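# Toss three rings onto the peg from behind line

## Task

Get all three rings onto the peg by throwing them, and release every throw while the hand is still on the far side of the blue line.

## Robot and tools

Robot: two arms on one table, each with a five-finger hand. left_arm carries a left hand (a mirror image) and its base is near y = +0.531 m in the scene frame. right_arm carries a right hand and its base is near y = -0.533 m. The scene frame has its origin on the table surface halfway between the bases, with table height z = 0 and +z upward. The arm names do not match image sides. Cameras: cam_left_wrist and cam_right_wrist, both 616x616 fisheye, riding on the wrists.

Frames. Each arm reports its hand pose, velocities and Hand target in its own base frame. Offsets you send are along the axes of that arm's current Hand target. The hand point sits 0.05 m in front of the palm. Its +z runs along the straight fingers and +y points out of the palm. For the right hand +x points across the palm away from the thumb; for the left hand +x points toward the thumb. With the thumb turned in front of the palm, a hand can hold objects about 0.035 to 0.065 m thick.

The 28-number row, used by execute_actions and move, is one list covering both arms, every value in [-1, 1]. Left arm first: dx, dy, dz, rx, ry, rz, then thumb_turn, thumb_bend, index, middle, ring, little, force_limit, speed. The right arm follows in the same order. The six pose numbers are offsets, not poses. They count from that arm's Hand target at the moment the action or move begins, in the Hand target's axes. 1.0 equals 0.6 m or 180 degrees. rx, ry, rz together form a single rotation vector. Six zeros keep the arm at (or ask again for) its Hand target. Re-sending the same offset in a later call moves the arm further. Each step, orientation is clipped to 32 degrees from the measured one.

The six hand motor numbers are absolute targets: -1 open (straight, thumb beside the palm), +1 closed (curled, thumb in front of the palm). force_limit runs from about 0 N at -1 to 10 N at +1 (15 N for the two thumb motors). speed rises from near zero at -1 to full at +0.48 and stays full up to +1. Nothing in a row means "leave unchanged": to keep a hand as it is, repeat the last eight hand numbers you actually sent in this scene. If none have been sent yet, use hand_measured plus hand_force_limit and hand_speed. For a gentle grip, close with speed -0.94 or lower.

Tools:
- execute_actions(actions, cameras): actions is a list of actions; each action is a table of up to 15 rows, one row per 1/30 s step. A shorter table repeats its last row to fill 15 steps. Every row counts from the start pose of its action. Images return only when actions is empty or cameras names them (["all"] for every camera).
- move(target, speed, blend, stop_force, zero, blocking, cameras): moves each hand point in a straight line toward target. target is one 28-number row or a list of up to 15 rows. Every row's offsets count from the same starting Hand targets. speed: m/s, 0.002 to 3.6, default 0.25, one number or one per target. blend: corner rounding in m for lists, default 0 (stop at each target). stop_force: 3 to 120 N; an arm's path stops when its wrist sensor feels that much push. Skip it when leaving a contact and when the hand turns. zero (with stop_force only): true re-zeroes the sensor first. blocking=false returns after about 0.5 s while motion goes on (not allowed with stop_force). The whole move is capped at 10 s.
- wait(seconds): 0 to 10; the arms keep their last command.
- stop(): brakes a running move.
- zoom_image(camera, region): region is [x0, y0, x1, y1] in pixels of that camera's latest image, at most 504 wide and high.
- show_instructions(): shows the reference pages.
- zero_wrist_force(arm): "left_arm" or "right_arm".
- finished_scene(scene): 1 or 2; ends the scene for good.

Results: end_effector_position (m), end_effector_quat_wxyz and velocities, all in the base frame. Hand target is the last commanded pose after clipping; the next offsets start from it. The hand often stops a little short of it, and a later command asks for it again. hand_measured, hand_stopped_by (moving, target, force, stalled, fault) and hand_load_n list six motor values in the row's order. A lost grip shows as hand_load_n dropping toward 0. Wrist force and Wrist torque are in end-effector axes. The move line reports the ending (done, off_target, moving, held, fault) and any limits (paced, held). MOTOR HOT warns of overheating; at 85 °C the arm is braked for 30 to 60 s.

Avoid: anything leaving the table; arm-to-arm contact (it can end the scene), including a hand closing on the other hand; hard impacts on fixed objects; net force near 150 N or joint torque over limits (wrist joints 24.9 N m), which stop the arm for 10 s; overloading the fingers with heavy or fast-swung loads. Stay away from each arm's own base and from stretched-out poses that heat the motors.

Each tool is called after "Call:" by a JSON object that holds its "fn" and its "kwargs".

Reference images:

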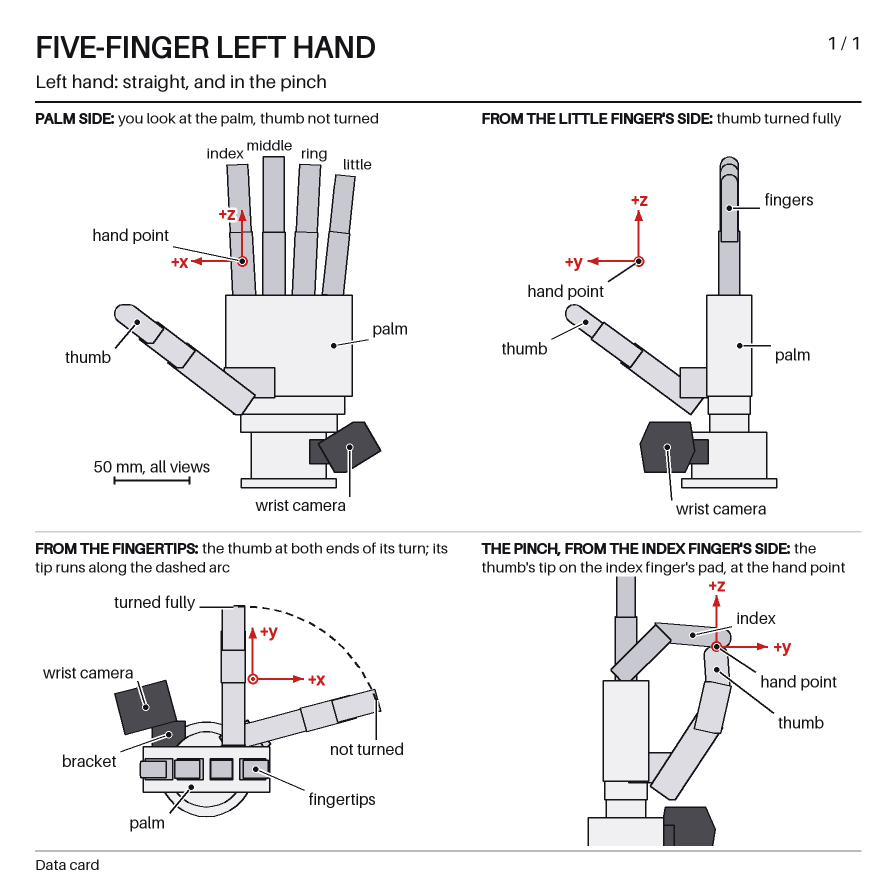

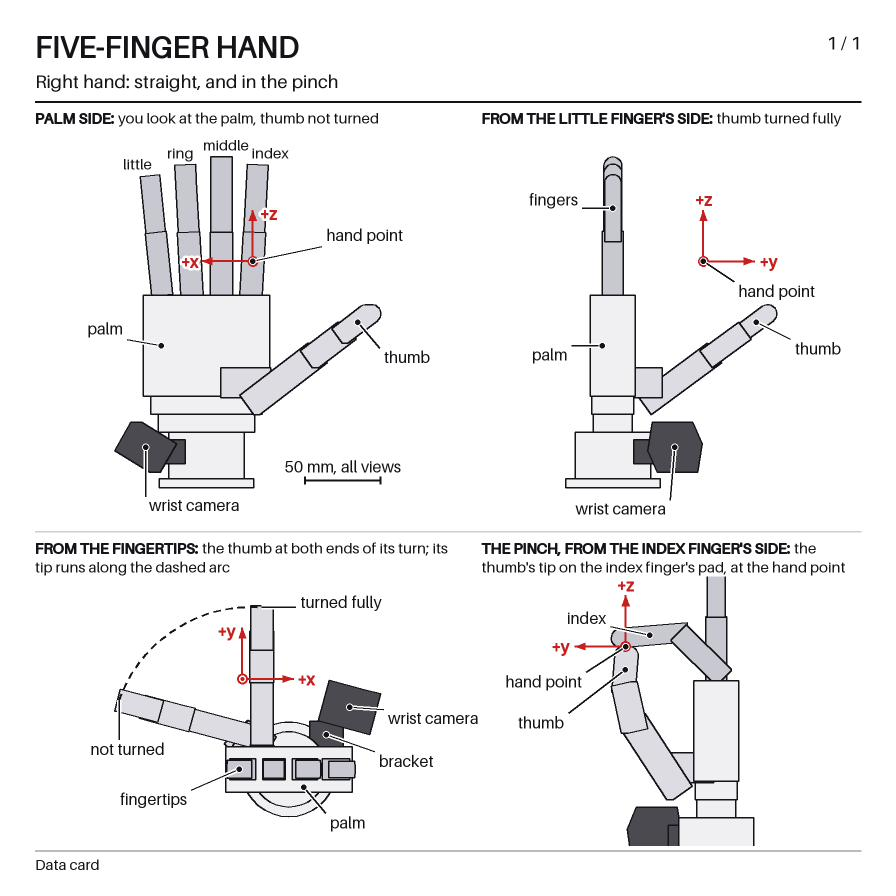

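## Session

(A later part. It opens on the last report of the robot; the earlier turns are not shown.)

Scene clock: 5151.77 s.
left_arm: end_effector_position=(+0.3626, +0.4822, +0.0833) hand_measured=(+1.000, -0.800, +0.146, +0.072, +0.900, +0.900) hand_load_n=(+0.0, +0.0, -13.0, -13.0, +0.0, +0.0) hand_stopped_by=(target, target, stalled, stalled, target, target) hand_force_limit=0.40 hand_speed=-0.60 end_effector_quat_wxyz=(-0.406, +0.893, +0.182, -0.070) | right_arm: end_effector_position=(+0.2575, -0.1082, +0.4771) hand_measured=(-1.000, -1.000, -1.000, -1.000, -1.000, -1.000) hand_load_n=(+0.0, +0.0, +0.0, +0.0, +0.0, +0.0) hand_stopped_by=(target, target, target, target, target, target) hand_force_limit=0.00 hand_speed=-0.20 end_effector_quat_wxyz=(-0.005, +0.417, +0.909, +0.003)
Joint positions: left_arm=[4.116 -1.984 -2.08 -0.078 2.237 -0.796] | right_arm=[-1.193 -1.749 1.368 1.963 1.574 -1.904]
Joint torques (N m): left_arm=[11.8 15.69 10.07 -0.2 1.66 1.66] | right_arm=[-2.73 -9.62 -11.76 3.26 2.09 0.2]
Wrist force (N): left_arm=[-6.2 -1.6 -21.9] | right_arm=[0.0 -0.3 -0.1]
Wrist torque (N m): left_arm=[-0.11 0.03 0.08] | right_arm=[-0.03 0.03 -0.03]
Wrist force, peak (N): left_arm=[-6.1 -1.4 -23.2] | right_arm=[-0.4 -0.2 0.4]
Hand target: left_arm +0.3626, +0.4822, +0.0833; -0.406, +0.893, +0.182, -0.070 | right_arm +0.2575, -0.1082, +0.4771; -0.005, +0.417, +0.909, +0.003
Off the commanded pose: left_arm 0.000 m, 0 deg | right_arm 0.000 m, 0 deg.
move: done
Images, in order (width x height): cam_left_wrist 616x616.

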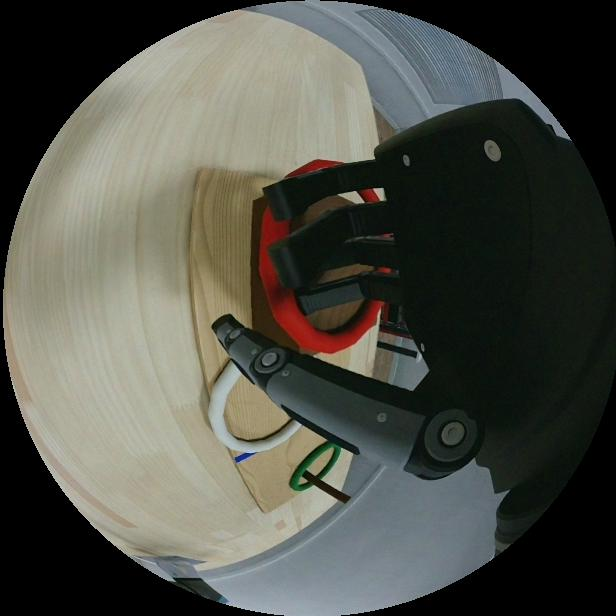

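Call:
{"fn": "move", "kwargs": {"target": [0.0006,-0.0187,-0.0165,0,0,0,1,-0.8,-0.15,-0.2,0.9,0.9,0.4,-0.6,0,0,0,0,0,0,-1,-1,-1,-1,-1,-1,0,-0.2], "speed": 0.04, "cameras": ["cam_left_wrist"]}}

Call:
{"fn": "zoom_image", "kwargs": {"camera": "cam_left_wrist", "region": [180, 140, 430, 390]}}

Scene clock: 5161.50 s.
left_arm: end_effector_position=(+0.3626, +0.4823, +0.0984) hand_measured=(+1.000, -0.800, +0.144, +0.072, +0.900, +0.900) hand_load_n=(+0.0, +0.0, +0.0, +0.0, +0.0, +0.0) hand_stopped_by=(target, target, stalled, stalled, target, target) hand_force_limit=0.40 hand_speed=-0.60 end_effector_quat_wxyz=(-0.406, +0.893, +0.182, -0.070) | right_arm: end_effector_position=(+0.2575, -0.1082, +0.4771) hand_measured=(-1.000, -1.000, -1.000, -1.000, -1.000, -1.000) hand_load_n=(+0.0, +0.0, +0.0, +0.0, +0.0, -0.5) hand_stopped_by=(target, target, target, target, target, target) hand_force_limit=0.00 hand_speed=-0.20 end_effector_quat_wxyz=(-0.005, +0.417, +0.909, +0.003)
Joint positions: left_arm=[4.116 -1.952 -2.071 -0.118 2.237 -0.796] | right_arm=[-1.193 -1.749 1.368 1.963 1.574 -1.904]
Joint torques (N m): left_arm=[-5.27 25.98 10.54 5.41 2.07 0.84] | right_arm=[-2.22 -10.21 -11.57 3.27 2.15 0.18]
Wrist force (N): left_arm=[-0.6 0.8 1.2] | right_arm=[-0.3 0.0 0.1]
Wrist torque (N m): left_arm=[0.08 0.18 0.16] | right_arm=[0.00 0.06 -0.04]
Wrist force, peak (N): left_arm=[-5.8 -3.0 -22.4] | right_arm=[-0.4 -0.3 0.2]
Hand target: left_arm +0.3626, +0.4822, +0.0983; -0.406, +0.893, +0.182, -0.070 | right_arm +0.2575, -0.1082, +0.4771; -0.005, +0.417, +0.909, +0.003
Off the commanded pose: left_arm 0.000 m, 0 deg | right_arm 0.000 m, 0 deg.
move: done
Images, in order (width x height): cam_left_wrist 616x616.

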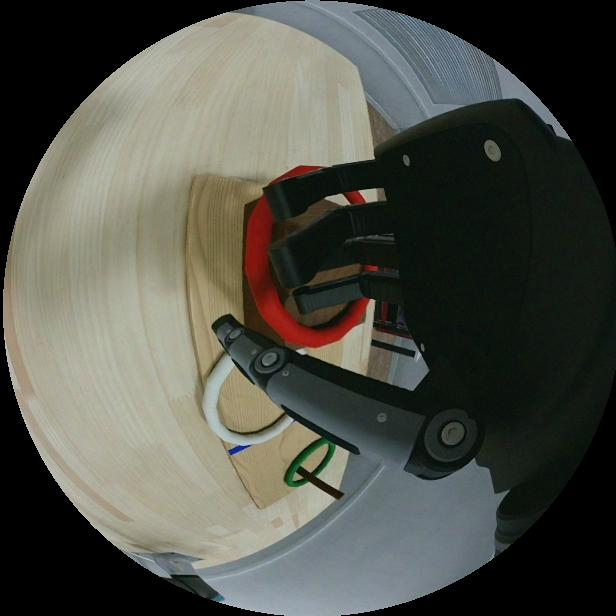

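Scaled by 2.016 from the camera's 616x616 image, which has a finer 880x880 frame.

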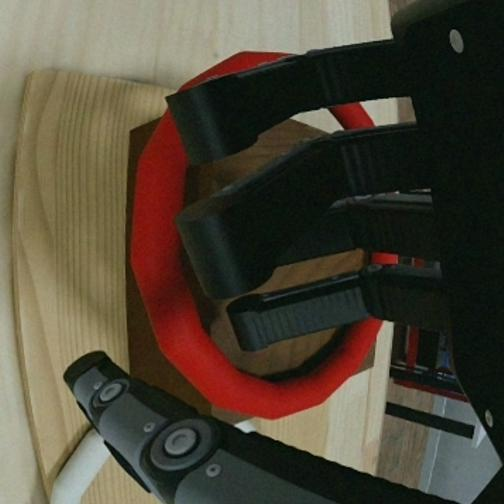

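Call:
{"fn": "move", "kwargs": {"target": [0.0045,-0.1498,-0.1322,0,0,0,1,-0.8,-0.15,-0.2,0.9,0.9,0.4,-0.6,0,0,0,0,0,0,-1,-1,-1,-1,-1,-1,0,-0.2], "speed": 0.15}}

Call:
{"fn": "move", "kwargs": {"target": [0,0,0,0.0911,0,0,1,-0.8,-0.2,-0.25,-1,-1,0.4,-0.5,0,0,0,0,0,0,-1,-1,-1,-1,-1,-1,0,-0.2], "speed": 0.25}}

Scene clock: 5175.77 s.
left_arm: end_effector_position=(+0.3626, +0.4822, +0.2182) hand_measured=(+1.000, -0.800, +0.144, +0.072, +0.900, +0.900) hand_load_n=(+0.0, +0.0, +0.0, +0.0, +0.0, +0.0) hand_stopped_by=(target, target, stalled, stalled, target, target) hand_force_limit=0.40 hand_speed=-0.60 end_effector_quat_wxyz=(-0.406, +0.893, +0.182, -0.070) | right_arm: end_effector_position=(+0.2575, -0.1082, +0.4771) hand_measured=(-1.000, -1.000, -1.000, -1.000, -1.000, -1.000) hand_load_n=(+0.0, -0.5, +0.0, +0.0, +0.0, +0.0) hand_stopped_by=(target, target, target, target, target, target) hand_force_limit=0.00 hand_speed=-0.20 end_effector_quat_wxyz=(-0.005, +0.417, +0.909, +0.003)
Joint positions: left_arm=[4.116 -1.747 -1.95 -0.444 2.237 -0.796] | right_arm=[-1.193 -1.749 1.368 1.963 1.574 -1.904]
Joint torques (N m): left_arm=[2.6 30.59 16.88 2.63 1.79 -1.53] | right_arm=[-2.66 -10.07 -11.61 3.26 2.2 0.13]
Wrist force (N): left_arm=[-0.7 1.0 1.1] | right_arm=[0.0 -0.1 -0.1]
Wrist torque (N m): left_arm=[0.11 0.19 0.12] | right_arm=[-0.01 0.03 -0.03]
Wrist force, peak (N): left_arm=[-0.8 2.3 2.1] | right_arm=[-0.5 -0.4 -0.1]
Hand target: left_arm +0.3626, +0.4821, +0.2182; -0.406, +0.893, +0.182, -0.070 | right_arm +0.2575, -0.1082, +0.4771; -0.005, +0.417, +0.909, +0.003
Off the commanded pose: left_arm 0.000 m, 0 deg | right_arm 0.000 m, 0 deg.
move: done

Scene clock: 5177.43 s.
left_arm: end_effector_position=(+0.3626, +0.4822, +0.2182) hand_measured=(+1.000, -0.800, -0.200, -0.250, -1.000, -1.000) hand_load_n=(+0.0, +0.0, -0.5, +0.0, +0.0, +0.0) hand_stopped_by=(target, target, target, target, target, target) hand_force_limit=0.40 hand_speed=-0.50 end_effector_quat_wxyz=(-0.529, +0.826, +0.170, -0.095) | right_arm: end_effector_position=(+0.2575, -0.1082, +0.4771) hand_measured=(-1.000, -1.000, -1.000, -1.000, -1.000, -1.000) hand_load_n=(+0.0, +0.0, +0.0, +0.0, -0.5, +0.0) hand_stopped_by=(target, target, target, target, target, target) hand_force_limit=0.00 hand_speed=-0.20 end_effector_quat_wxyz=(-0.005, +0.417, +0.909, +0.003)
Joint positions: left_arm=[4.02 -1.853 -2.027 -0.036 2.492 -0.687] | right_arm=[-1.193 -1.749 1.368 1.963 1.574 -1.904]
Joint torques (N m): left_arm=[0.52 44.01 23.8 4.95 1.91 1.18] | right_arm=[-2.37 -10.22 -11.98 3.27 2.1 0.24]
Wrist force (N): left_arm=[-0.6 1.2 1.1] | right_arm=[-0.4 -0.3 0.0]
Wrist torque (N m): left_arm=[0.14 0.20 0.19] | right_arm=[-0.03 0.09 -0.06]
Wrist force, peak (N): left_arm=[-0.7 1.5 1.2] | right_arm=[-0.4 -0.3 0.0]
Hand target: left_arm +0.3626, +0.4821, +0.2182; -0.529, +0.826, +0.170, -0.095 | right_arm +0.2575, -0.1082, +0.4771; -0.005, +0.417, +0.909, +0.003
Off the commanded pose: left_arm 0.000 m, 0 deg | right_arm 0.000 m, 0 deg.
move: done

Call:
{"fn": "move", "kwargs": {"target": [-0.0409,0.0274,0.0106,-0.0032,0.117,0.0542,1,-0.8,-0.2,-0.25,-1,-1,0.4,-0.5,0,0,0,0,0,0,-1,-1,-1,-1,-1,-1,0,-0.2], "speed": 0.25, "cameras": ["cam_left_wrist"]}}

Call:
{"fn": "zoom_image", "kwargs": {"camera": "cam_left_wrist", "region": [180, 180, 430, 430]}}

Scene clock: 5187.37 s.
left_arm: end_effector_position=(+0.3407, +0.4718, +0.2001) hand_measured=(+1.000, -0.800, -0.200, -0.250, -1.000, -1.000) hand_load_n=(+0.0, +0.0, +0.0, +0.0, +0.0, +0.0) hand_stopped_by=(target, target, target, target, target, target) hand_force_limit=0.40 hand_speed=-0.50 end_effector_quat_wxyz=(-0.537, +0.844, +0.001, +0.014) | right_arm: end_effector_position=(+0.2575, -0.1082, +0.4771) hand_measured=(-1.000, -1.000, -1.000, -1.000, -1.000, -1.000) hand_load_n=(+0.0, +0.0, +0.0, +0.0, +0.0, +0.0) hand_stopped_by=(target, target, target, target, target, target) hand_force_limit=0.00 hand_speed=-0.20 end_effector_quat_wxyz=(-0.005, +0.417, +0.909, +0.003)
Joint positions: left_arm=[4.204 -1.79 -2.246 0.409 2.006 -0.246] | right_arm=[-1.193 -1.749 1.368 1.963 1.574 -1.904]
Joint torques (N m): left_arm=[2.4 17.53 17.12 2.21 -1.07 1.23] | right_arm=[-2.37 -10.12 -11.73 3.29 2.25 0.19]
Wrist force (N): left_arm=[-0.8 0.9 1.5] | right_arm=[-0.2 -0.1 0.0]
Wrist torque (N m): left_arm=[0.07 0.26 0.17] | right_arm=[-0.01 0.05 -0.04]
Wrist force, peak (N): left_arm=[-1.2 1.1 1.6] | right_arm=[-0.3 -0.4 0.0]
Hand target: left_arm +0.3407, +0.4718, +0.2000; -0.537, +0.844, +0.001, +0.014 | right_arm +0.2575, -0.1082, +0.4771; -0.005, +0.417, +0.909, +0.003
Off the commanded pose: left_arm 0.000 m, 0 deg | right_arm 0.000 m, 0 deg.
move: done
Images, in order (width x height): cam_left_wrist 616x616.

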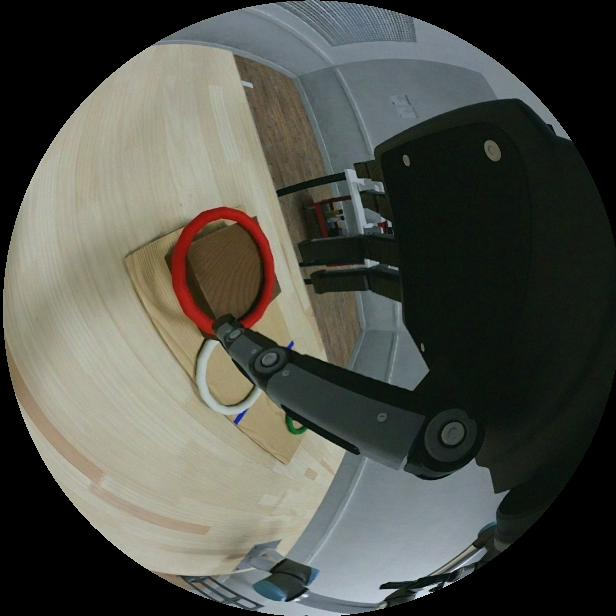

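Scaled by 2.016 from the camera's 616x616 image, which has a finer 880x880 frame.

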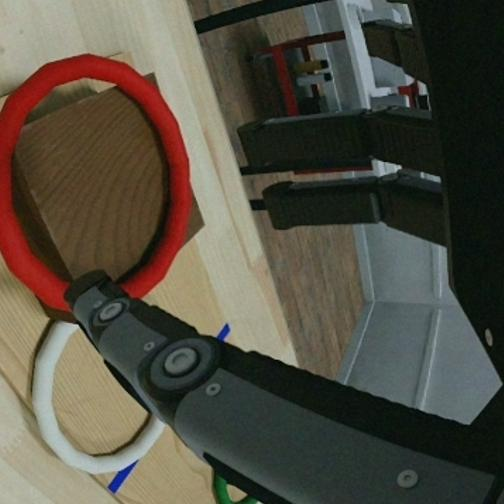

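Call:
{"fn": "move", "kwargs": {"target": [-0.0064,0.1124,0.0345,0,0,0,1,-0.8,-0.2,-0.25,-1,-1,0.4,-0.5,0,0,0,0,0,0,-1,-1,-1,-1,-1,-1,0,-0.2], "speed": 0.12, "cameras": ["cam_left_wrist"]}}

Call:
{"fn": "zoom_image", "kwargs": {"camera": "cam_left_wrist", "region": [180, 180, 430, 430]}}

Scene clock: 5221.90 s.
left_arm: end_effector_position=(+0.3385, +0.4620, +0.1301) hand_measured=(+1.000, -0.800, -0.200, -0.250, -1.000, -1.000) hand_load_n=(+0.0, +0.0, +0.0, +0.0, +0.0, +0.0) hand_stopped_by=(target, target, target, target, target, target) hand_force_limit=0.40 hand_speed=-0.50 end_effector_quat_wxyz=(-0.537, +0.844, +0.001, +0.014) | right_arm: end_effector_position=(+0.2575, -0.1082, +0.4771) hand_measured=(-1.000, -1.000, -1.000, -1.000, -1.000, -1.000) hand_load_n=(+0.0, +0.0, +0.0, +0.0, +0.5, +0.0) hand_stopped_by=(target, target, target, target, target, target) hand_force_limit=0.00 hand_speed=-0.20 end_effector_quat_wxyz=(-0.005, +0.417, +0.909, +0.003)
Joint positions: left_arm=[4.197 -1.959 -2.31 0.64 2.013 -0.249] | right_arm=[-1.193 -1.749 1.368 1.963 1.574 -1.904]
Joint torques (N m): left_arm=[2.75 28.34 19.09 2.75 -0.84 2.06] | right_arm=[-2.62 -10.17 -11.98 3.28 2.16 0.26]
Wrist force (N): left_arm=[-0.8 1.1 1.4] | right_arm=[-0.1 -0.1 0.1]
Wrist torque (N m): left_arm=[0.09 0.25 0.17] | right_arm=[-0.01 0.03 -0.03]
Wrist force, peak (N): left_arm=[-0.9 2.2 1.6] | right_arm=[-0.1 -0.5 0.1]
Hand target: left_arm +0.3384, +0.4621, +0.1301; -0.537, +0.844, +0.001, +0.014 | right_arm +0.2575, -0.1082, +0.4771; -0.005, +0.417, +0.909, +0.003
Off the commanded pose: left_arm 0.000 m, 0 deg | right_arm 0.000 m, 0 deg.
move: done
Images, in order (width x height): cam_left_wrist 616x616.

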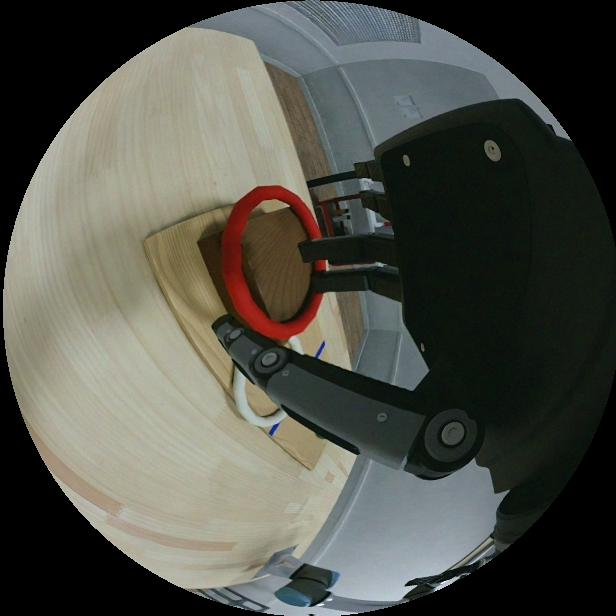

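Scaled by 2.016 from the camera's 616x616 image, which has a finer 880x880 frame.

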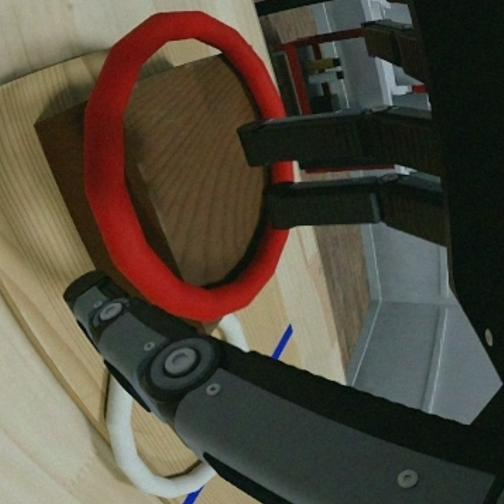

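Call:
{"fn": "move", "kwargs": {"target": [-0.0041,0.0610,0.0191,0,0,0,1,-0.8,-0.2,-0.25,-1,-1,0.4,-0.5,0,0,0,0,0,0,-1,-1,-1,-1,-1,-1,0,-0.2], "speed": 0.04, "stop_force": 3, "cameras": ["cam_left_wrist"]}}

Call:
{"fn": "zoom_image", "kwargs": {"camera": "cam_left_wrist", "region": [200, 150, 450, 400]}}

Scene clock: 5260.60 s.
left_arm: end_effector_position=(+0.3369, +0.4570, +0.0920) hand_measured=(+1.000, -0.800, -0.200, -0.250, -1.000, -1.000) hand_load_n=(+0.0, +0.0, +0.0, +0.0, +0.0, +0.0) hand_stopped_by=(target, target, target, target, target, target) hand_force_limit=0.40 hand_speed=-0.50 end_effector_quat_wxyz=(-0.537, +0.844, +0.001, +0.014) | right_arm: end_effector_position=(+0.2575, -0.1082, +0.4771) hand_measured=(-1.000, -1.000, -1.000, -1.000, -1.000, -1.000) hand_load_n=(+0.0, +0.0, +0.0, +0.0, +0.0, +0.0) hand_stopped_by=(target, target, target, target, target, target) hand_force_limit=0.00 hand_speed=-0.20 end_effector_quat_wxyz=(-0.005, +0.417, +0.909, +0.003)
Joint positions: left_arm=[4.194 -2.067 -2.329 0.766 2.015 -0.251] | right_arm=[-1.193 -1.749 1.368 1.963 1.574 -1.904]
Joint torques (N m): left_arm=[1.35 44.18 16.36 0.36 -0.64 1.47] | right_arm=[-2.33 -9.66 -11.72 3.24 2.2 0.2]
Wrist force (N): left_arm=[-0.7 1.1 1.2] | right_arm=[0.0 -0.2 -0.1]
Wrist torque (N m): left_arm=[0.10 0.24 0.18] | right_arm=[-0.02 0.02 -0.03]
Wrist force, peak (N): left_arm=[-0.7 1.6 1.5] | right_arm=[-0.5 -0.3 0.1]
Hand target: left_arm +0.3368, +0.4570, +0.0920; -0.537, +0.844, +0.001, +0.014 | right_arm +0.2575, -0.1082, +0.4771; -0.005, +0.417, +0.909, +0.003
Off the commanded pose: left_arm 0.000 m, 0 deg | right_arm 0.000 m, 0 deg.
move: done
Images, in order (width x height): cam_left_wrist 616x616.

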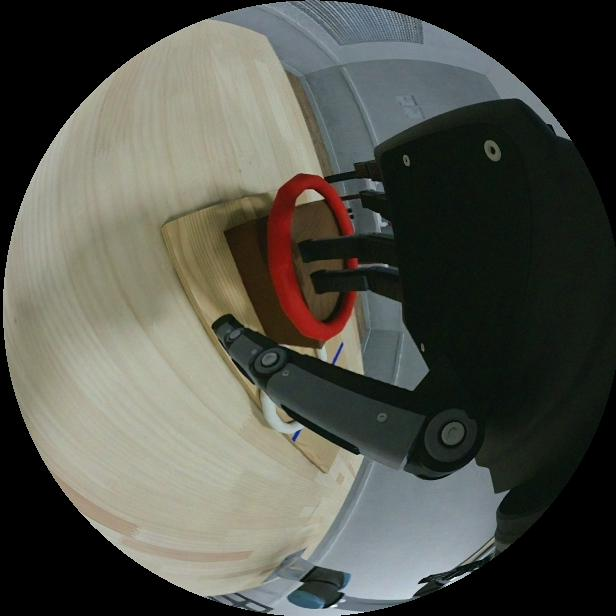

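Scaled by 2.016 from the camera's 616x616 image, which has a finer 880x880 frame.

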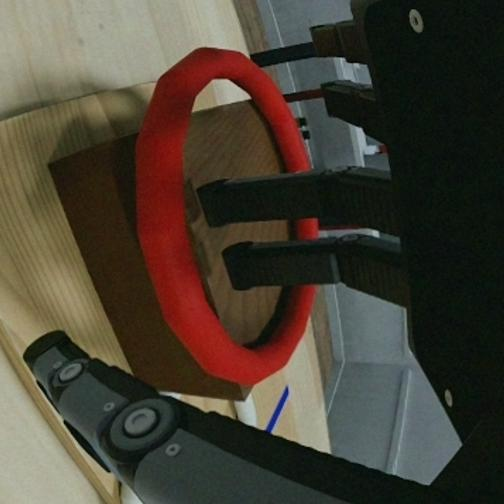

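Call:
{"fn": "move", "kwargs": {"target": [0,0,0,0,0,0,1,-0.3,-0.15,-0.2,-1,-1,0.4,-0.8,0,0,0,0,0,0,-1,-1,-1,-1,-1,-1,0,-0.2], "cameras": ["cam_left_wrist"]}}

Call:
{"fn": "zoom_image", "kwargs": {"camera": "cam_left_wrist", "region": [200, 150, 450, 400]}}

Scene clock: 5270.70 s.
left_arm: end_effector_position=(+0.3368, +0.4570, +0.0920) hand_measured=(+1.000, -0.300, -0.150, -0.200, -1.000, -1.000) hand_load_n=(+0.0, +0.0, +0.0, +0.0, +0.0, +0.0) hand_stopped_by=(target, target, target, target, target, target) hand_force_limit=0.40 hand_speed=-0.80 end_effector_quat_wxyz=(-0.537, +0.844, +0.001, +0.014) | right_arm: end_effector_position=(+0.2575, -0.1082, +0.4771) hand_measured=(-1.000, -1.000, -1.000, -1.000, -1.000, -1.000) hand_load_n=(+0.0, +0.0, +0.0, +0.0, +0.0, +0.0) hand_stopped_by=(target, target, target, target, target, target) hand_force_limit=0.00 hand_speed=-0.20 end_effector_quat_wxyz=(-0.005, +0.417, +0.909, +0.003)
Joint positions: left_arm=[4.194 -2.067 -2.329 0.766 2.015 -0.251] | right_arm=[-1.193 -1.749 1.368 1.963 1.574 -1.904]
Joint torques (N m): left_arm=[3.15 43.07 14.86 0.43 -0.86 1.86] | right_arm=[-2.4 -10.06 -11.54 3.27 2.16 0.29]
Wrist force (N): left_arm=[-0.7 1.1 1.2] | right_arm=[-0.3 -0.2 0.0]
Wrist torque (N m): left_arm=[0.10 0.24 0.18] | right_arm=[-0.02 0.08 -0.05]
Wrist force, peak (N): left_arm=[-0.7 1.3 1.4] | right_arm=[-0.4 0.2 0.1]
Hand target: left_arm +0.3368, +0.4570, +0.0920; -0.537, +0.844, +0.001, +0.014 | right_arm +0.2575, -0.1082, +0.4771; -0.005, +0.417, +0.909, +0.003
Off the commanded pose: left_arm 0.000 m, 0 deg | right_arm 0.000 m, 0 deg.
move: done
Images, in order (width x height): cam_left_wrist 616x616.

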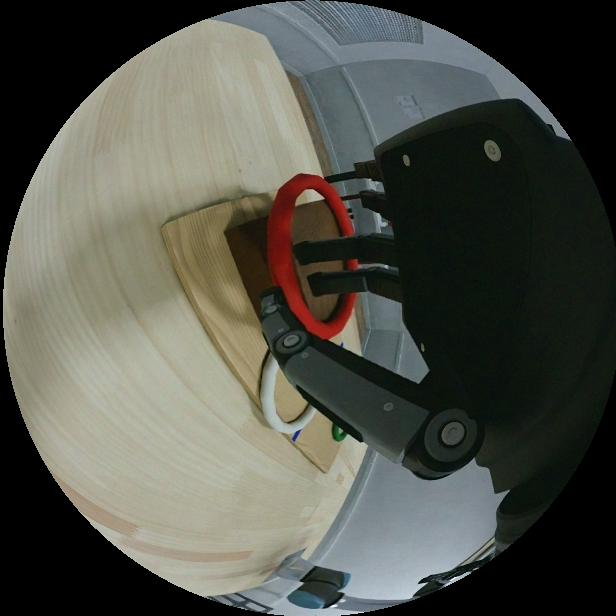

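Scaled by 2.016 from the camera's 616x616 image, which has a finer 880x880 frame.

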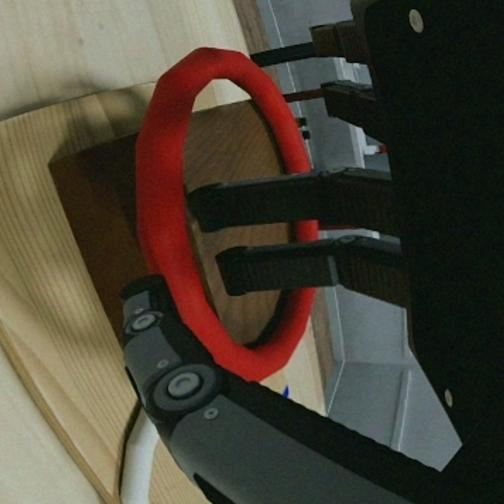

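Call:
{"fn": "move", "kwargs": {"target": [0,0,0,0,0,0,1,-0.3,0.4,0.4,-1,-1,0.4,-0.9,0,0,0,0,0,0,-1,-1,-1,-1,-1,-1,0,-0.2], "cameras": ["cam_left_wrist"]}}

Call:
{"fn": "zoom_image", "kwargs": {"camera": "cam_left_wrist", "region": [200, 150, 450, 400]}}

Scene clock: 5277.53 s.
left_arm: end_effector_position=(+0.3368, +0.4570, +0.0920) hand_measured=(+1.000, -0.300, +0.378, +0.300, -1.000, -1.000) hand_load_n=(-0.5, +2.0, +6.5, +7.0, +0.0, +0.0) hand_stopped_by=(target, target, force, force, target, target) hand_force_limit=0.40 hand_speed=-0.90 end_effector_quat_wxyz=(-0.537, +0.844, +0.001, +0.014) | right_arm: end_effector_position=(+0.2575, -0.1082, +0.4771) hand_measured=(-1.000, -1.000, -1.000, -1.000, -1.000, -1.000) hand_load_n=(+0.0, +0.0, +0.0, +0.0, +0.0, +0.0) hand_stopped_by=(target, target, target, target, target, target) hand_force_limit=0.00 hand_speed=-0.20 end_effector_quat_wxyz=(-0.005, +0.417, +0.909, +0.003)
Joint positions: left_arm=[4.194 -2.067 -2.329 0.766 2.015 -0.251] | right_arm=[-1.193 -1.749 1.368 1.963 1.574 -1.904]
Joint torques (N m): left_arm=[2.97 43.9 11.13 0.66 -0.77 1.82] | right_arm=[-2.62 -9.59 -11.29 3.29 2.14 0.16]
Wrist force (N): left_arm=[-0.7 1.0 1.3] | right_arm=[-0.2 -0.2 0.0]
Wrist torque (N m): left_arm=[0.09 0.24 0.19] | right_arm=[-0.02 0.05 -0.04]
Wrist force, peak (N): left_arm=[-0.8 1.1 1.6] | right_arm=[-0.2 -0.3 0.3]
Hand target: left_arm +0.3368, +0.4570, +0.0920; -0.537, +0.844, +0.001, +0.014 | right_arm +0.2575, -0.1082, +0.4771; -0.005, +0.417, +0.909, +0.003
Off the commanded pose: left_arm 0.000 m, 0 deg | right_arm 0.000 m, 0 deg.
move: done
Images, in order (width x height): cam_left_wrist 616x616.

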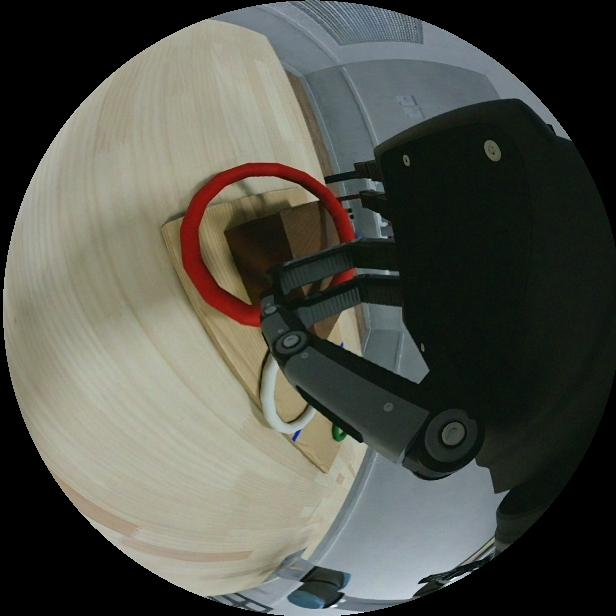

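Scaled by 2.016 from the camera's 616x616 image, which has a finer 880x880 frame.

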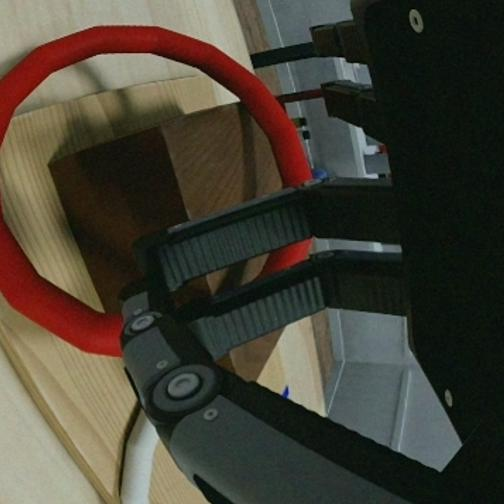

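Call:
{"fn": "move", "kwargs": {"target": [0,0,0,0,0,0,1,-0.3,-0.15,-0.2,-1,-1,0.4,-0.8,0,0,0,0,0,0,-1,-1,-1,-1,-1,-1,0,-0.2], "cameras": ["cam_left_wrist","cam_right_wrist"]}}

Call:
{"fn": "zoom_image", "kwargs": {"camera": "cam_left_wrist", "region": [170, 150, 420, 400]}}

Call:
{"fn": "zoom_image", "kwargs": {"camera": "cam_right_wrist", "region": [210, 330, 340, 460]}}

Scene clock: 5289.03 s.
left_arm: end_effector_position=(+0.3368, +0.4570, +0.0920) hand_measured=(+1.000, -0.300, -0.150, -0.200, -1.000, -1.000) hand_load_n=(+0.0, +0.0, +0.0, +0.0, +0.0, +0.0) hand_stopped_by=(target, target, target, target, target, target) hand_force_limit=0.40 hand_speed=-0.80 end_effector_quat_wxyz=(-0.537, +0.844, +0.001, +0.014) | right_arm: end_effector_position=(+0.2575, -0.1082, +0.4771) hand_measured=(-1.000, -1.000, -1.000, -1.000, -1.000, -1.000) hand_load_n=(+0.0, +0.0, +0.0, +0.0, +0.0, +0.0) hand_stopped_by=(target, target, target, target, target, target) hand_force_limit=0.00 hand_speed=-0.20 end_effector_quat_wxyz=(-0.005, +0.417, +0.909, +0.003)
Joint positions: left_arm=[4.194 -2.067 -2.329 0.766 2.015 -0.251] | right_arm=[-1.193 -1.749 1.368 1.963 1.574 -1.904]
Joint torques (N m): left_arm=[2.88 42.48 3.41 0.94 -0.38 1.65] | right_arm=[-2.51 -9.59 -11.77 3.33 2.11 0.23]
Wrist force (N): left_arm=[-0.7 1.3 1.0] | right_arm=[0.2 -0.3 0.0]
Wrist torque (N m): left_arm=[0.14 0.23 0.18] | right_arm=[-0.04 0.00 -0.02]
Wrist force, peak (N): left_arm=[-0.8 1.3 1.4] | right_arm=[-0.3 -0.4 -0.1]
Hand target: left_arm +0.3368, +0.4570, +0.0920; -0.537, +0.844, +0.001, +0.014 | right_arm +0.2575, -0.1082, +0.4771; -0.005, +0.417, +0.909, +0.003
Off the commanded pose: left_arm 0.000 m, 0 deg | right_arm 0.000 m, 0 deg.
move: done

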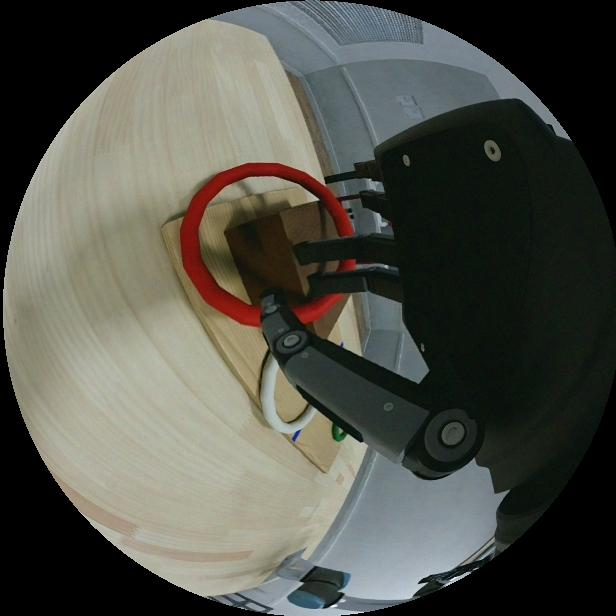

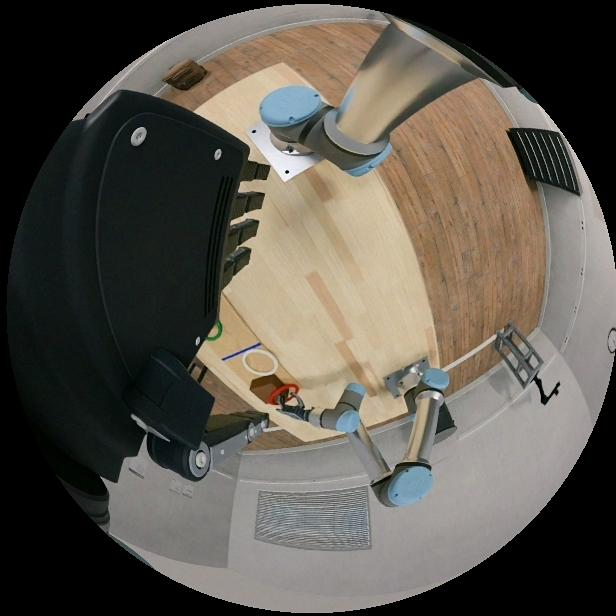

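Scaled by 2.016 from the camera's 616x616 image, which has a finer 880x880 frame.

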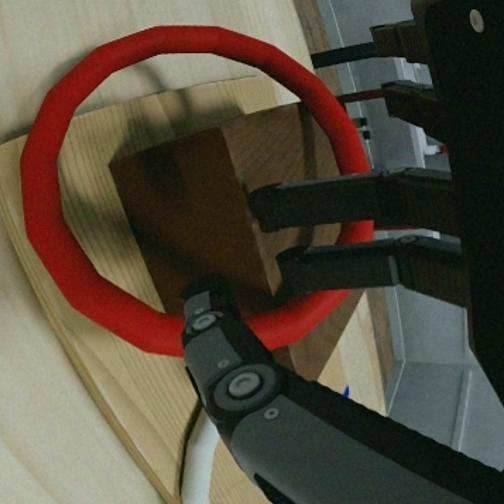

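Scaled by 3.877 from the camera's 616x616 image, which has a finer 880x880 frame.

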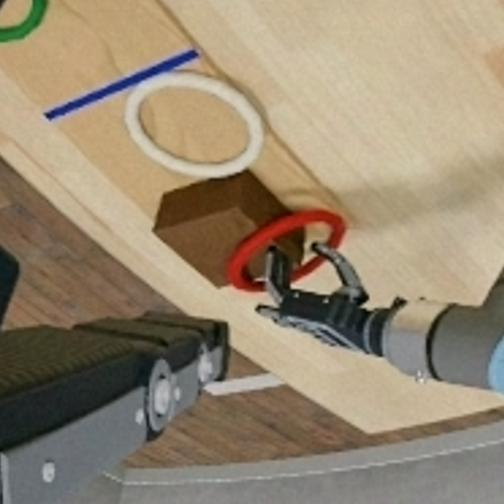

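Call:
{"fn": "move", "kwargs": {"target": [0.0013,-0.0454,-0.0210,0,0,0,1,-0.3,-0.15,-0.2,-1,-1,0.4,-0.8,0,0,0,0,0,0,-1,-1,-1,-1,-1,-1,0,-0.2], "speed": 0.04, "stop_force": 3, "cameras": ["cam_left_wrist","cam_right_wrist"]}}

Call:
{"fn": "zoom_image", "kwargs": {"camera": "cam_left_wrist", "region": [170, 150, 420, 400]}}

Call:
{"fn": "zoom_image", "kwargs": {"camera": "cam_right_wrist", "region": [230, 360, 310, 440]}}

Scene clock: 5365.80 s.
left_arm: end_effector_position=(+0.3369, +0.4571, +0.1221) hand_measured=(+1.000, -0.300, -0.150, -0.200, -1.000, -1.000) hand_load_n=(+0.0, +0.0, +0.0, +0.0, +0.0, +0.0) hand_stopped_by=(target, target, target, target, target, target) hand_force_limit=0.40 hand_speed=-0.80 end_effector_quat_wxyz=(-0.537, +0.844, +0.001, +0.014) | right_arm: end_effector_position=(+0.2575, -0.1082, +0.4771) hand_measured=(-1.000, -1.000, -1.000, -1.000, -1.000, -1.000) hand_load_n=(+0.0, +0.0, +0.0, +0.0, +0.0, +0.0) hand_stopped_by=(target, target, target, target, target, target) hand_force_limit=0.00 hand_speed=-0.20 end_effector_quat_wxyz=(-0.005, +0.417, +0.909, +0.003)
Joint positions: left_arm=[4.194 -1.976 -2.325 0.671 2.015 -0.251] | right_arm=[-1.193 -1.749 1.368 1.963 1.574 -1.904]
Joint torques (N m): left_arm=[3.9 20.82 2.46 5.05 -1.03 -1.7] | right_arm=[-2.37 -9.81 -11.58 3.24 2.15 0.29]
Wrist force (N): left_arm=[-0.5 1.1 1.2] | right_arm=[-0.3 0.2 0.0]
Wrist torque (N m): left_arm=[0.10 0.20 0.19] | right_arm=[0.04 0.07 -0.03]
Wrist force, peak (N): left_arm=[-0.7 1.5 1.4] | right_arm=[-0.6 -0.3 -0.2]
Hand target: left_arm +0.3369, +0.4571, +0.1221; -0.537, +0.844, +0.001, +0.014 | right_arm +0.2575, -0.1082, +0.4771; -0.005, +0.417, +0.909, +0.003
Off the commanded pose: left_arm 0.000 m, 0 deg | right_arm 0.000 m, 0 deg.
move: done

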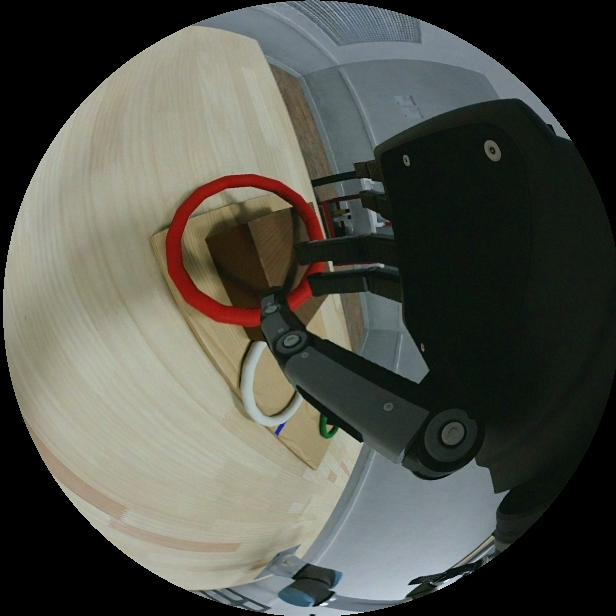

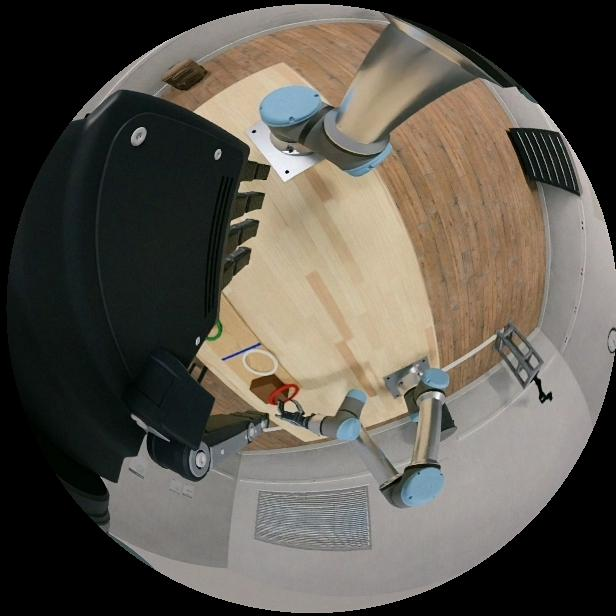

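Scaled by 2.016 from the camera's 616x616 image, which has a finer 880x880 frame.

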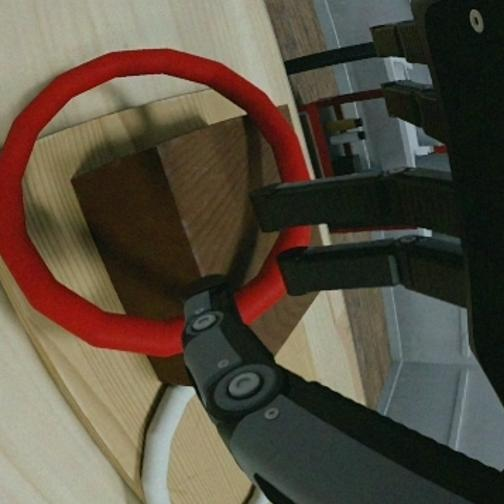

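Scaled by 6.300 from the camera's 616x616 image, which has a finer 880x880 frame.

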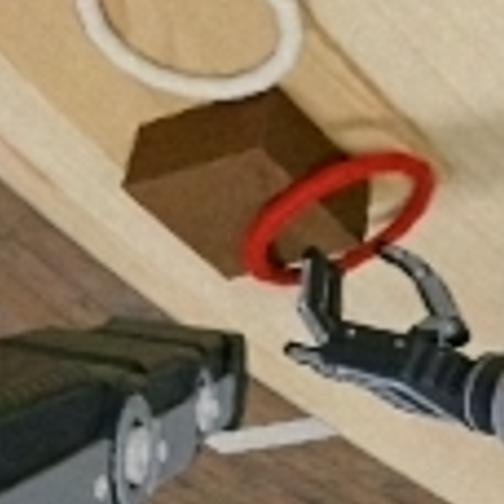

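Call:
{"fn": "move", "kwargs": {"target": [[0.0042,-0.1512,-0.0701,0,0,0,1,-0.3,-0.15,-0.2,-1,-1,0.4,-0.8,0,0,0,0,0,0,-1,-1,-1,-1,-1,-1,0,-0.2],[0.0357,-0.1667,-0.1456,-0.25,0,0,1,-0.3,-0.15,-0.2,-1,-1,0.4,-0.8,0,0,0,0,0,0,-1,-1,-1,-1,-1,-1,0,-0.2]], "speed": 0.3, "blend": 0.03, "cameras": ["cam_left_wrist","cam_right_wrist"]}}

Call:
{"fn": "zoom_image", "kwargs": {"camera": "cam_left_wrist", "region": [150, 150, 400, 400]}}

Call:
{"fn": "zoom_image", "kwargs": {"camera": "cam_right_wrist", "region": [230, 360, 310, 440]}}

Scene clock: 5382.20 s.
left_arm: end_effector_position=(+0.3547, +0.4201, +0.2500) hand_measured=(+1.000, -0.300, -0.150, -0.200, -1.000, -1.000) hand_load_n=(+0.0, +0.0, +0.0, +0.0, +0.0, +0.0) hand_stopped_by=(target, target, target, target, target, target) hand_force_limit=0.40 hand_speed=-0.80 end_effector_quat_wxyz=(-0.173, +0.985, -0.004, +0.013) end_effector_velocity=(+0.000, -0.001, -0.001) end_effector_angular_velocity=(-0.005, +0.002, -0.001) | right_arm: end_effector_position=(+0.2575, -0.1082, +0.4771) hand_measured=(-1.000, -1.000, -1.000, -1.000, -1.000, -1.000) hand_load_n=(+0.0, +0.0, +0.0, +0.0, +0.0, +0.0) hand_stopped_by=(target, target, target, target, target, target) hand_force_limit=0.00 hand_speed=-0.20 end_effector_quat_wxyz=(-0.005, +0.417, +0.909, +0.003)
Joint positions: left_arm=[4.299 -1.611 -1.828 -0.943 1.683 -0.386] | right_arm=[-1.193 -1.749 1.368 1.963 1.574 -1.904]
Joint velocities: left_arm=[-0.001 0 0 -0.005 -0.001 0] | right_arm=[within noise]
Joint torques (N m): left_arm=[-6.63 38.18 26.34 0.79 -0.8 2.27] | right_arm=[-2.43 -9.98 -11.43 3.32 2.1 0.21]
Wrist force (N): left_arm=[-0.3 0.4 0.7] | right_arm=[-0.4 0.0 0.0]
Wrist torque (N m): left_arm=[0.03 0.09 0.04] | right_arm=[0.00 0.08 -0.05]
Wrist force, peak (N): left_arm=[-0.7 3.6 2.2] | right_arm=[-0.3 -0.3 0.3]
Hand target: left_arm +0.3548, +0.4200, +0.2501; -0.173, +0.985, -0.004, +0.013 | right_arm +0.2575, -0.1082, +0.4771; -0.005, +0.417, +0.909, +0.003
Off the commanded pose: left_arm 0.000 m, 0 deg | right_arm 0.000 m, 0 deg.
move: done

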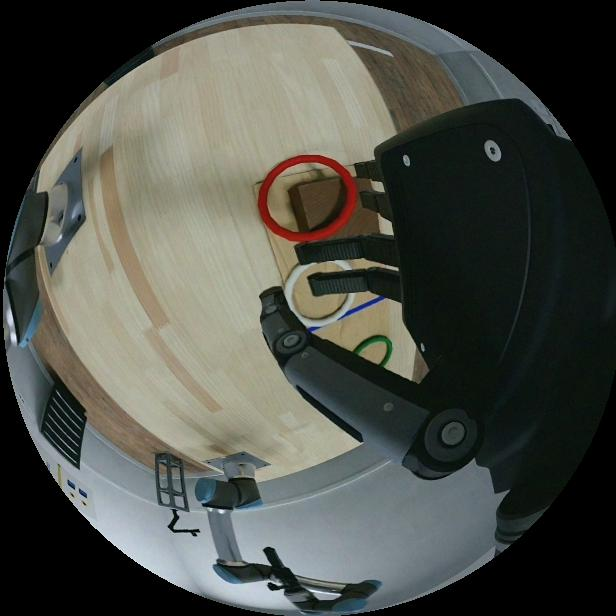

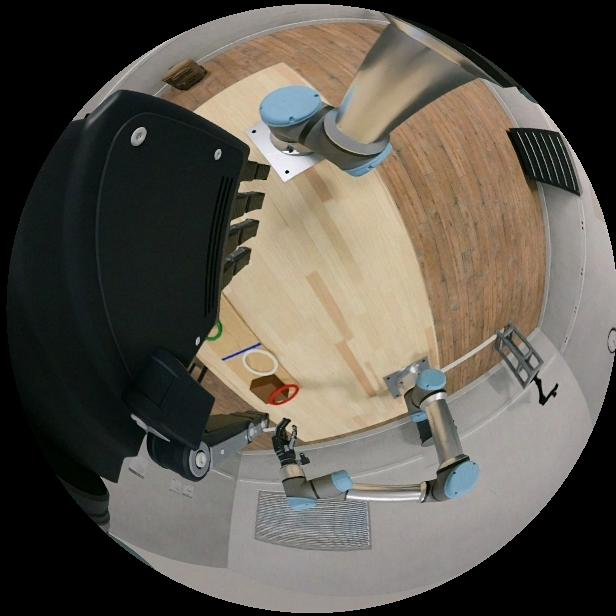

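Scaled by 2.016 from the camera's 616x616 image, which has a finer 880x880 frame.

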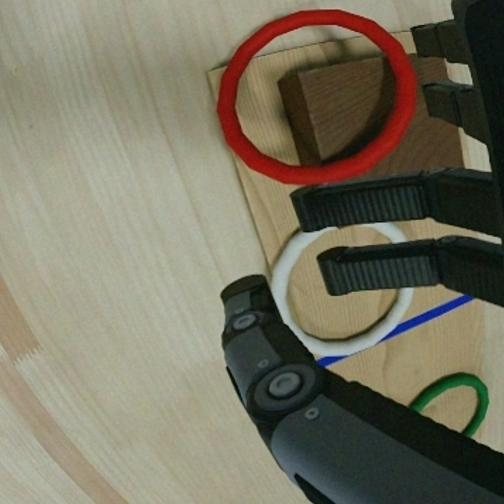

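Scaled by 6.300 from the camera's 616x616 image, which has a finer 880x880 frame.

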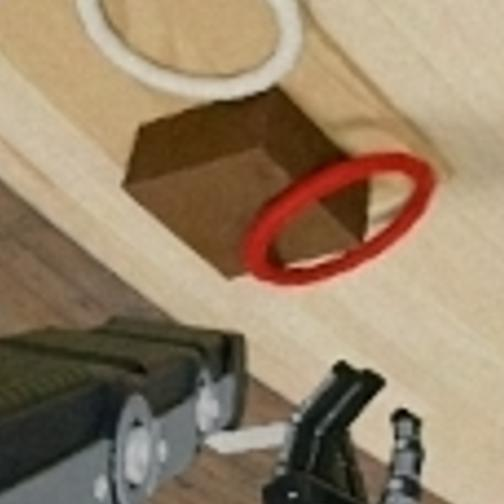

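Call:
{"fn": "move", "kwargs": {"target": [-0.0501,0.0304,0.1302,0,0,0,1,-0.9,-1,-1,-1,-1,0.4,-0.2,0,0,0,0,0,0,-1,-1,-1,-1,-1,-1,0,-0.2], "speed": 0.2, "cameras": ["cam_left_wrist"]}}

Call:
{"fn": "zoom_image", "kwargs": {"camera": "cam_left_wrist", "region": [200, 130, 450, 380]}}

Scene clock: 5421.33 s.
left_arm: end_effector_position=(+0.3268, +0.4299, +0.1698) hand_measured=(+1.000, -0.900, -1.000, -1.000, -1.000, -1.000) hand_load_n=(+0.0, -0.5, +0.0, +0.0, +0.0, +0.0) hand_stopped_by=(target, target, target, target, target, target) hand_force_limit=0.40 hand_speed=-0.20 end_effector_quat_wxyz=(-0.173, +0.985, -0.004, +0.013) | right_arm: end_effector_position=(+0.2575, -0.1082, +0.4771) hand_measured=(-1.000, -1.000, -1.000, -1.000, -1.000, -1.000) hand_load_n=(+0.0, +0.0, +0.0, +0.0, +0.0, +0.0) hand_stopped_by=(target, target, target, target, target, target) hand_force_limit=0.00 hand_speed=-0.20 end_effector_quat_wxyz=(-0.005, +0.417, +0.909, +0.003)
Joint positions: left_arm=[4.361 -1.669 -1.989 -0.717 1.663 -0.328] | right_arm=[-1.193 -1.749 1.368 1.963 1.574 -1.904]
Joint torques (N m): left_arm=[-2.68 34.93 14.12 4.31 1.39 -1.9] | right_arm=[-2.32 -9.4 -11.52 3.35 2.22 0.3]
Wrist force (N): left_arm=[-0.1 0.5 0.7] | right_arm=[0.0 0.0 0.1]
Wrist torque (N m): left_arm=[0.03 0.05 0.16] | right_arm=[0.01 0.02 -0.02]
Wrist force, peak (N): left_arm=[-0.9 1.3 1.9] | right_arm=[-0.2 -0.6 0.3]
Hand target: left_arm +0.3268, +0.4299, +0.1698; -0.173, +0.985, -0.004, +0.013 | right_arm +0.2575, -0.1082, +0.4771; -0.005, +0.417, +0.909, +0.003
Off the commanded pose: left_arm 0.000 m, 0 deg | right_arm 0.000 m, 0 deg.
move: done
Images, in order (width x height): cam_left_wrist 616x616.

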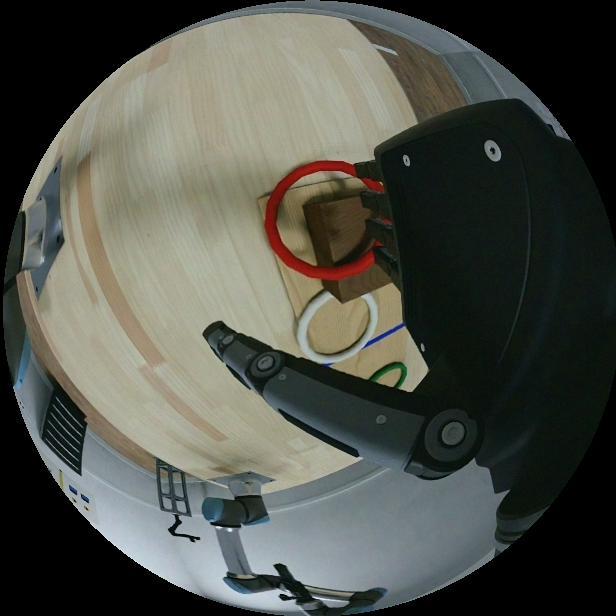

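Scaled by 2.016 from the camera's 616x616 image, which has a finer 880x880 frame.

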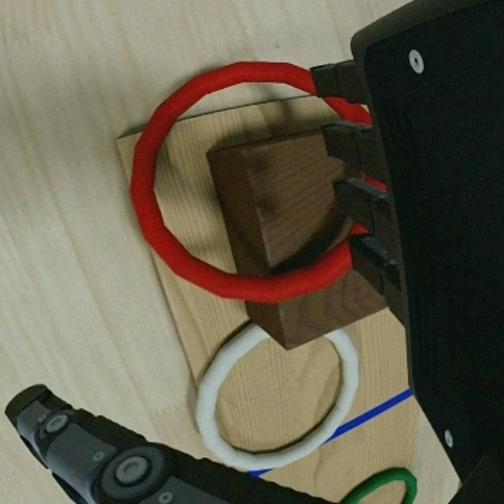

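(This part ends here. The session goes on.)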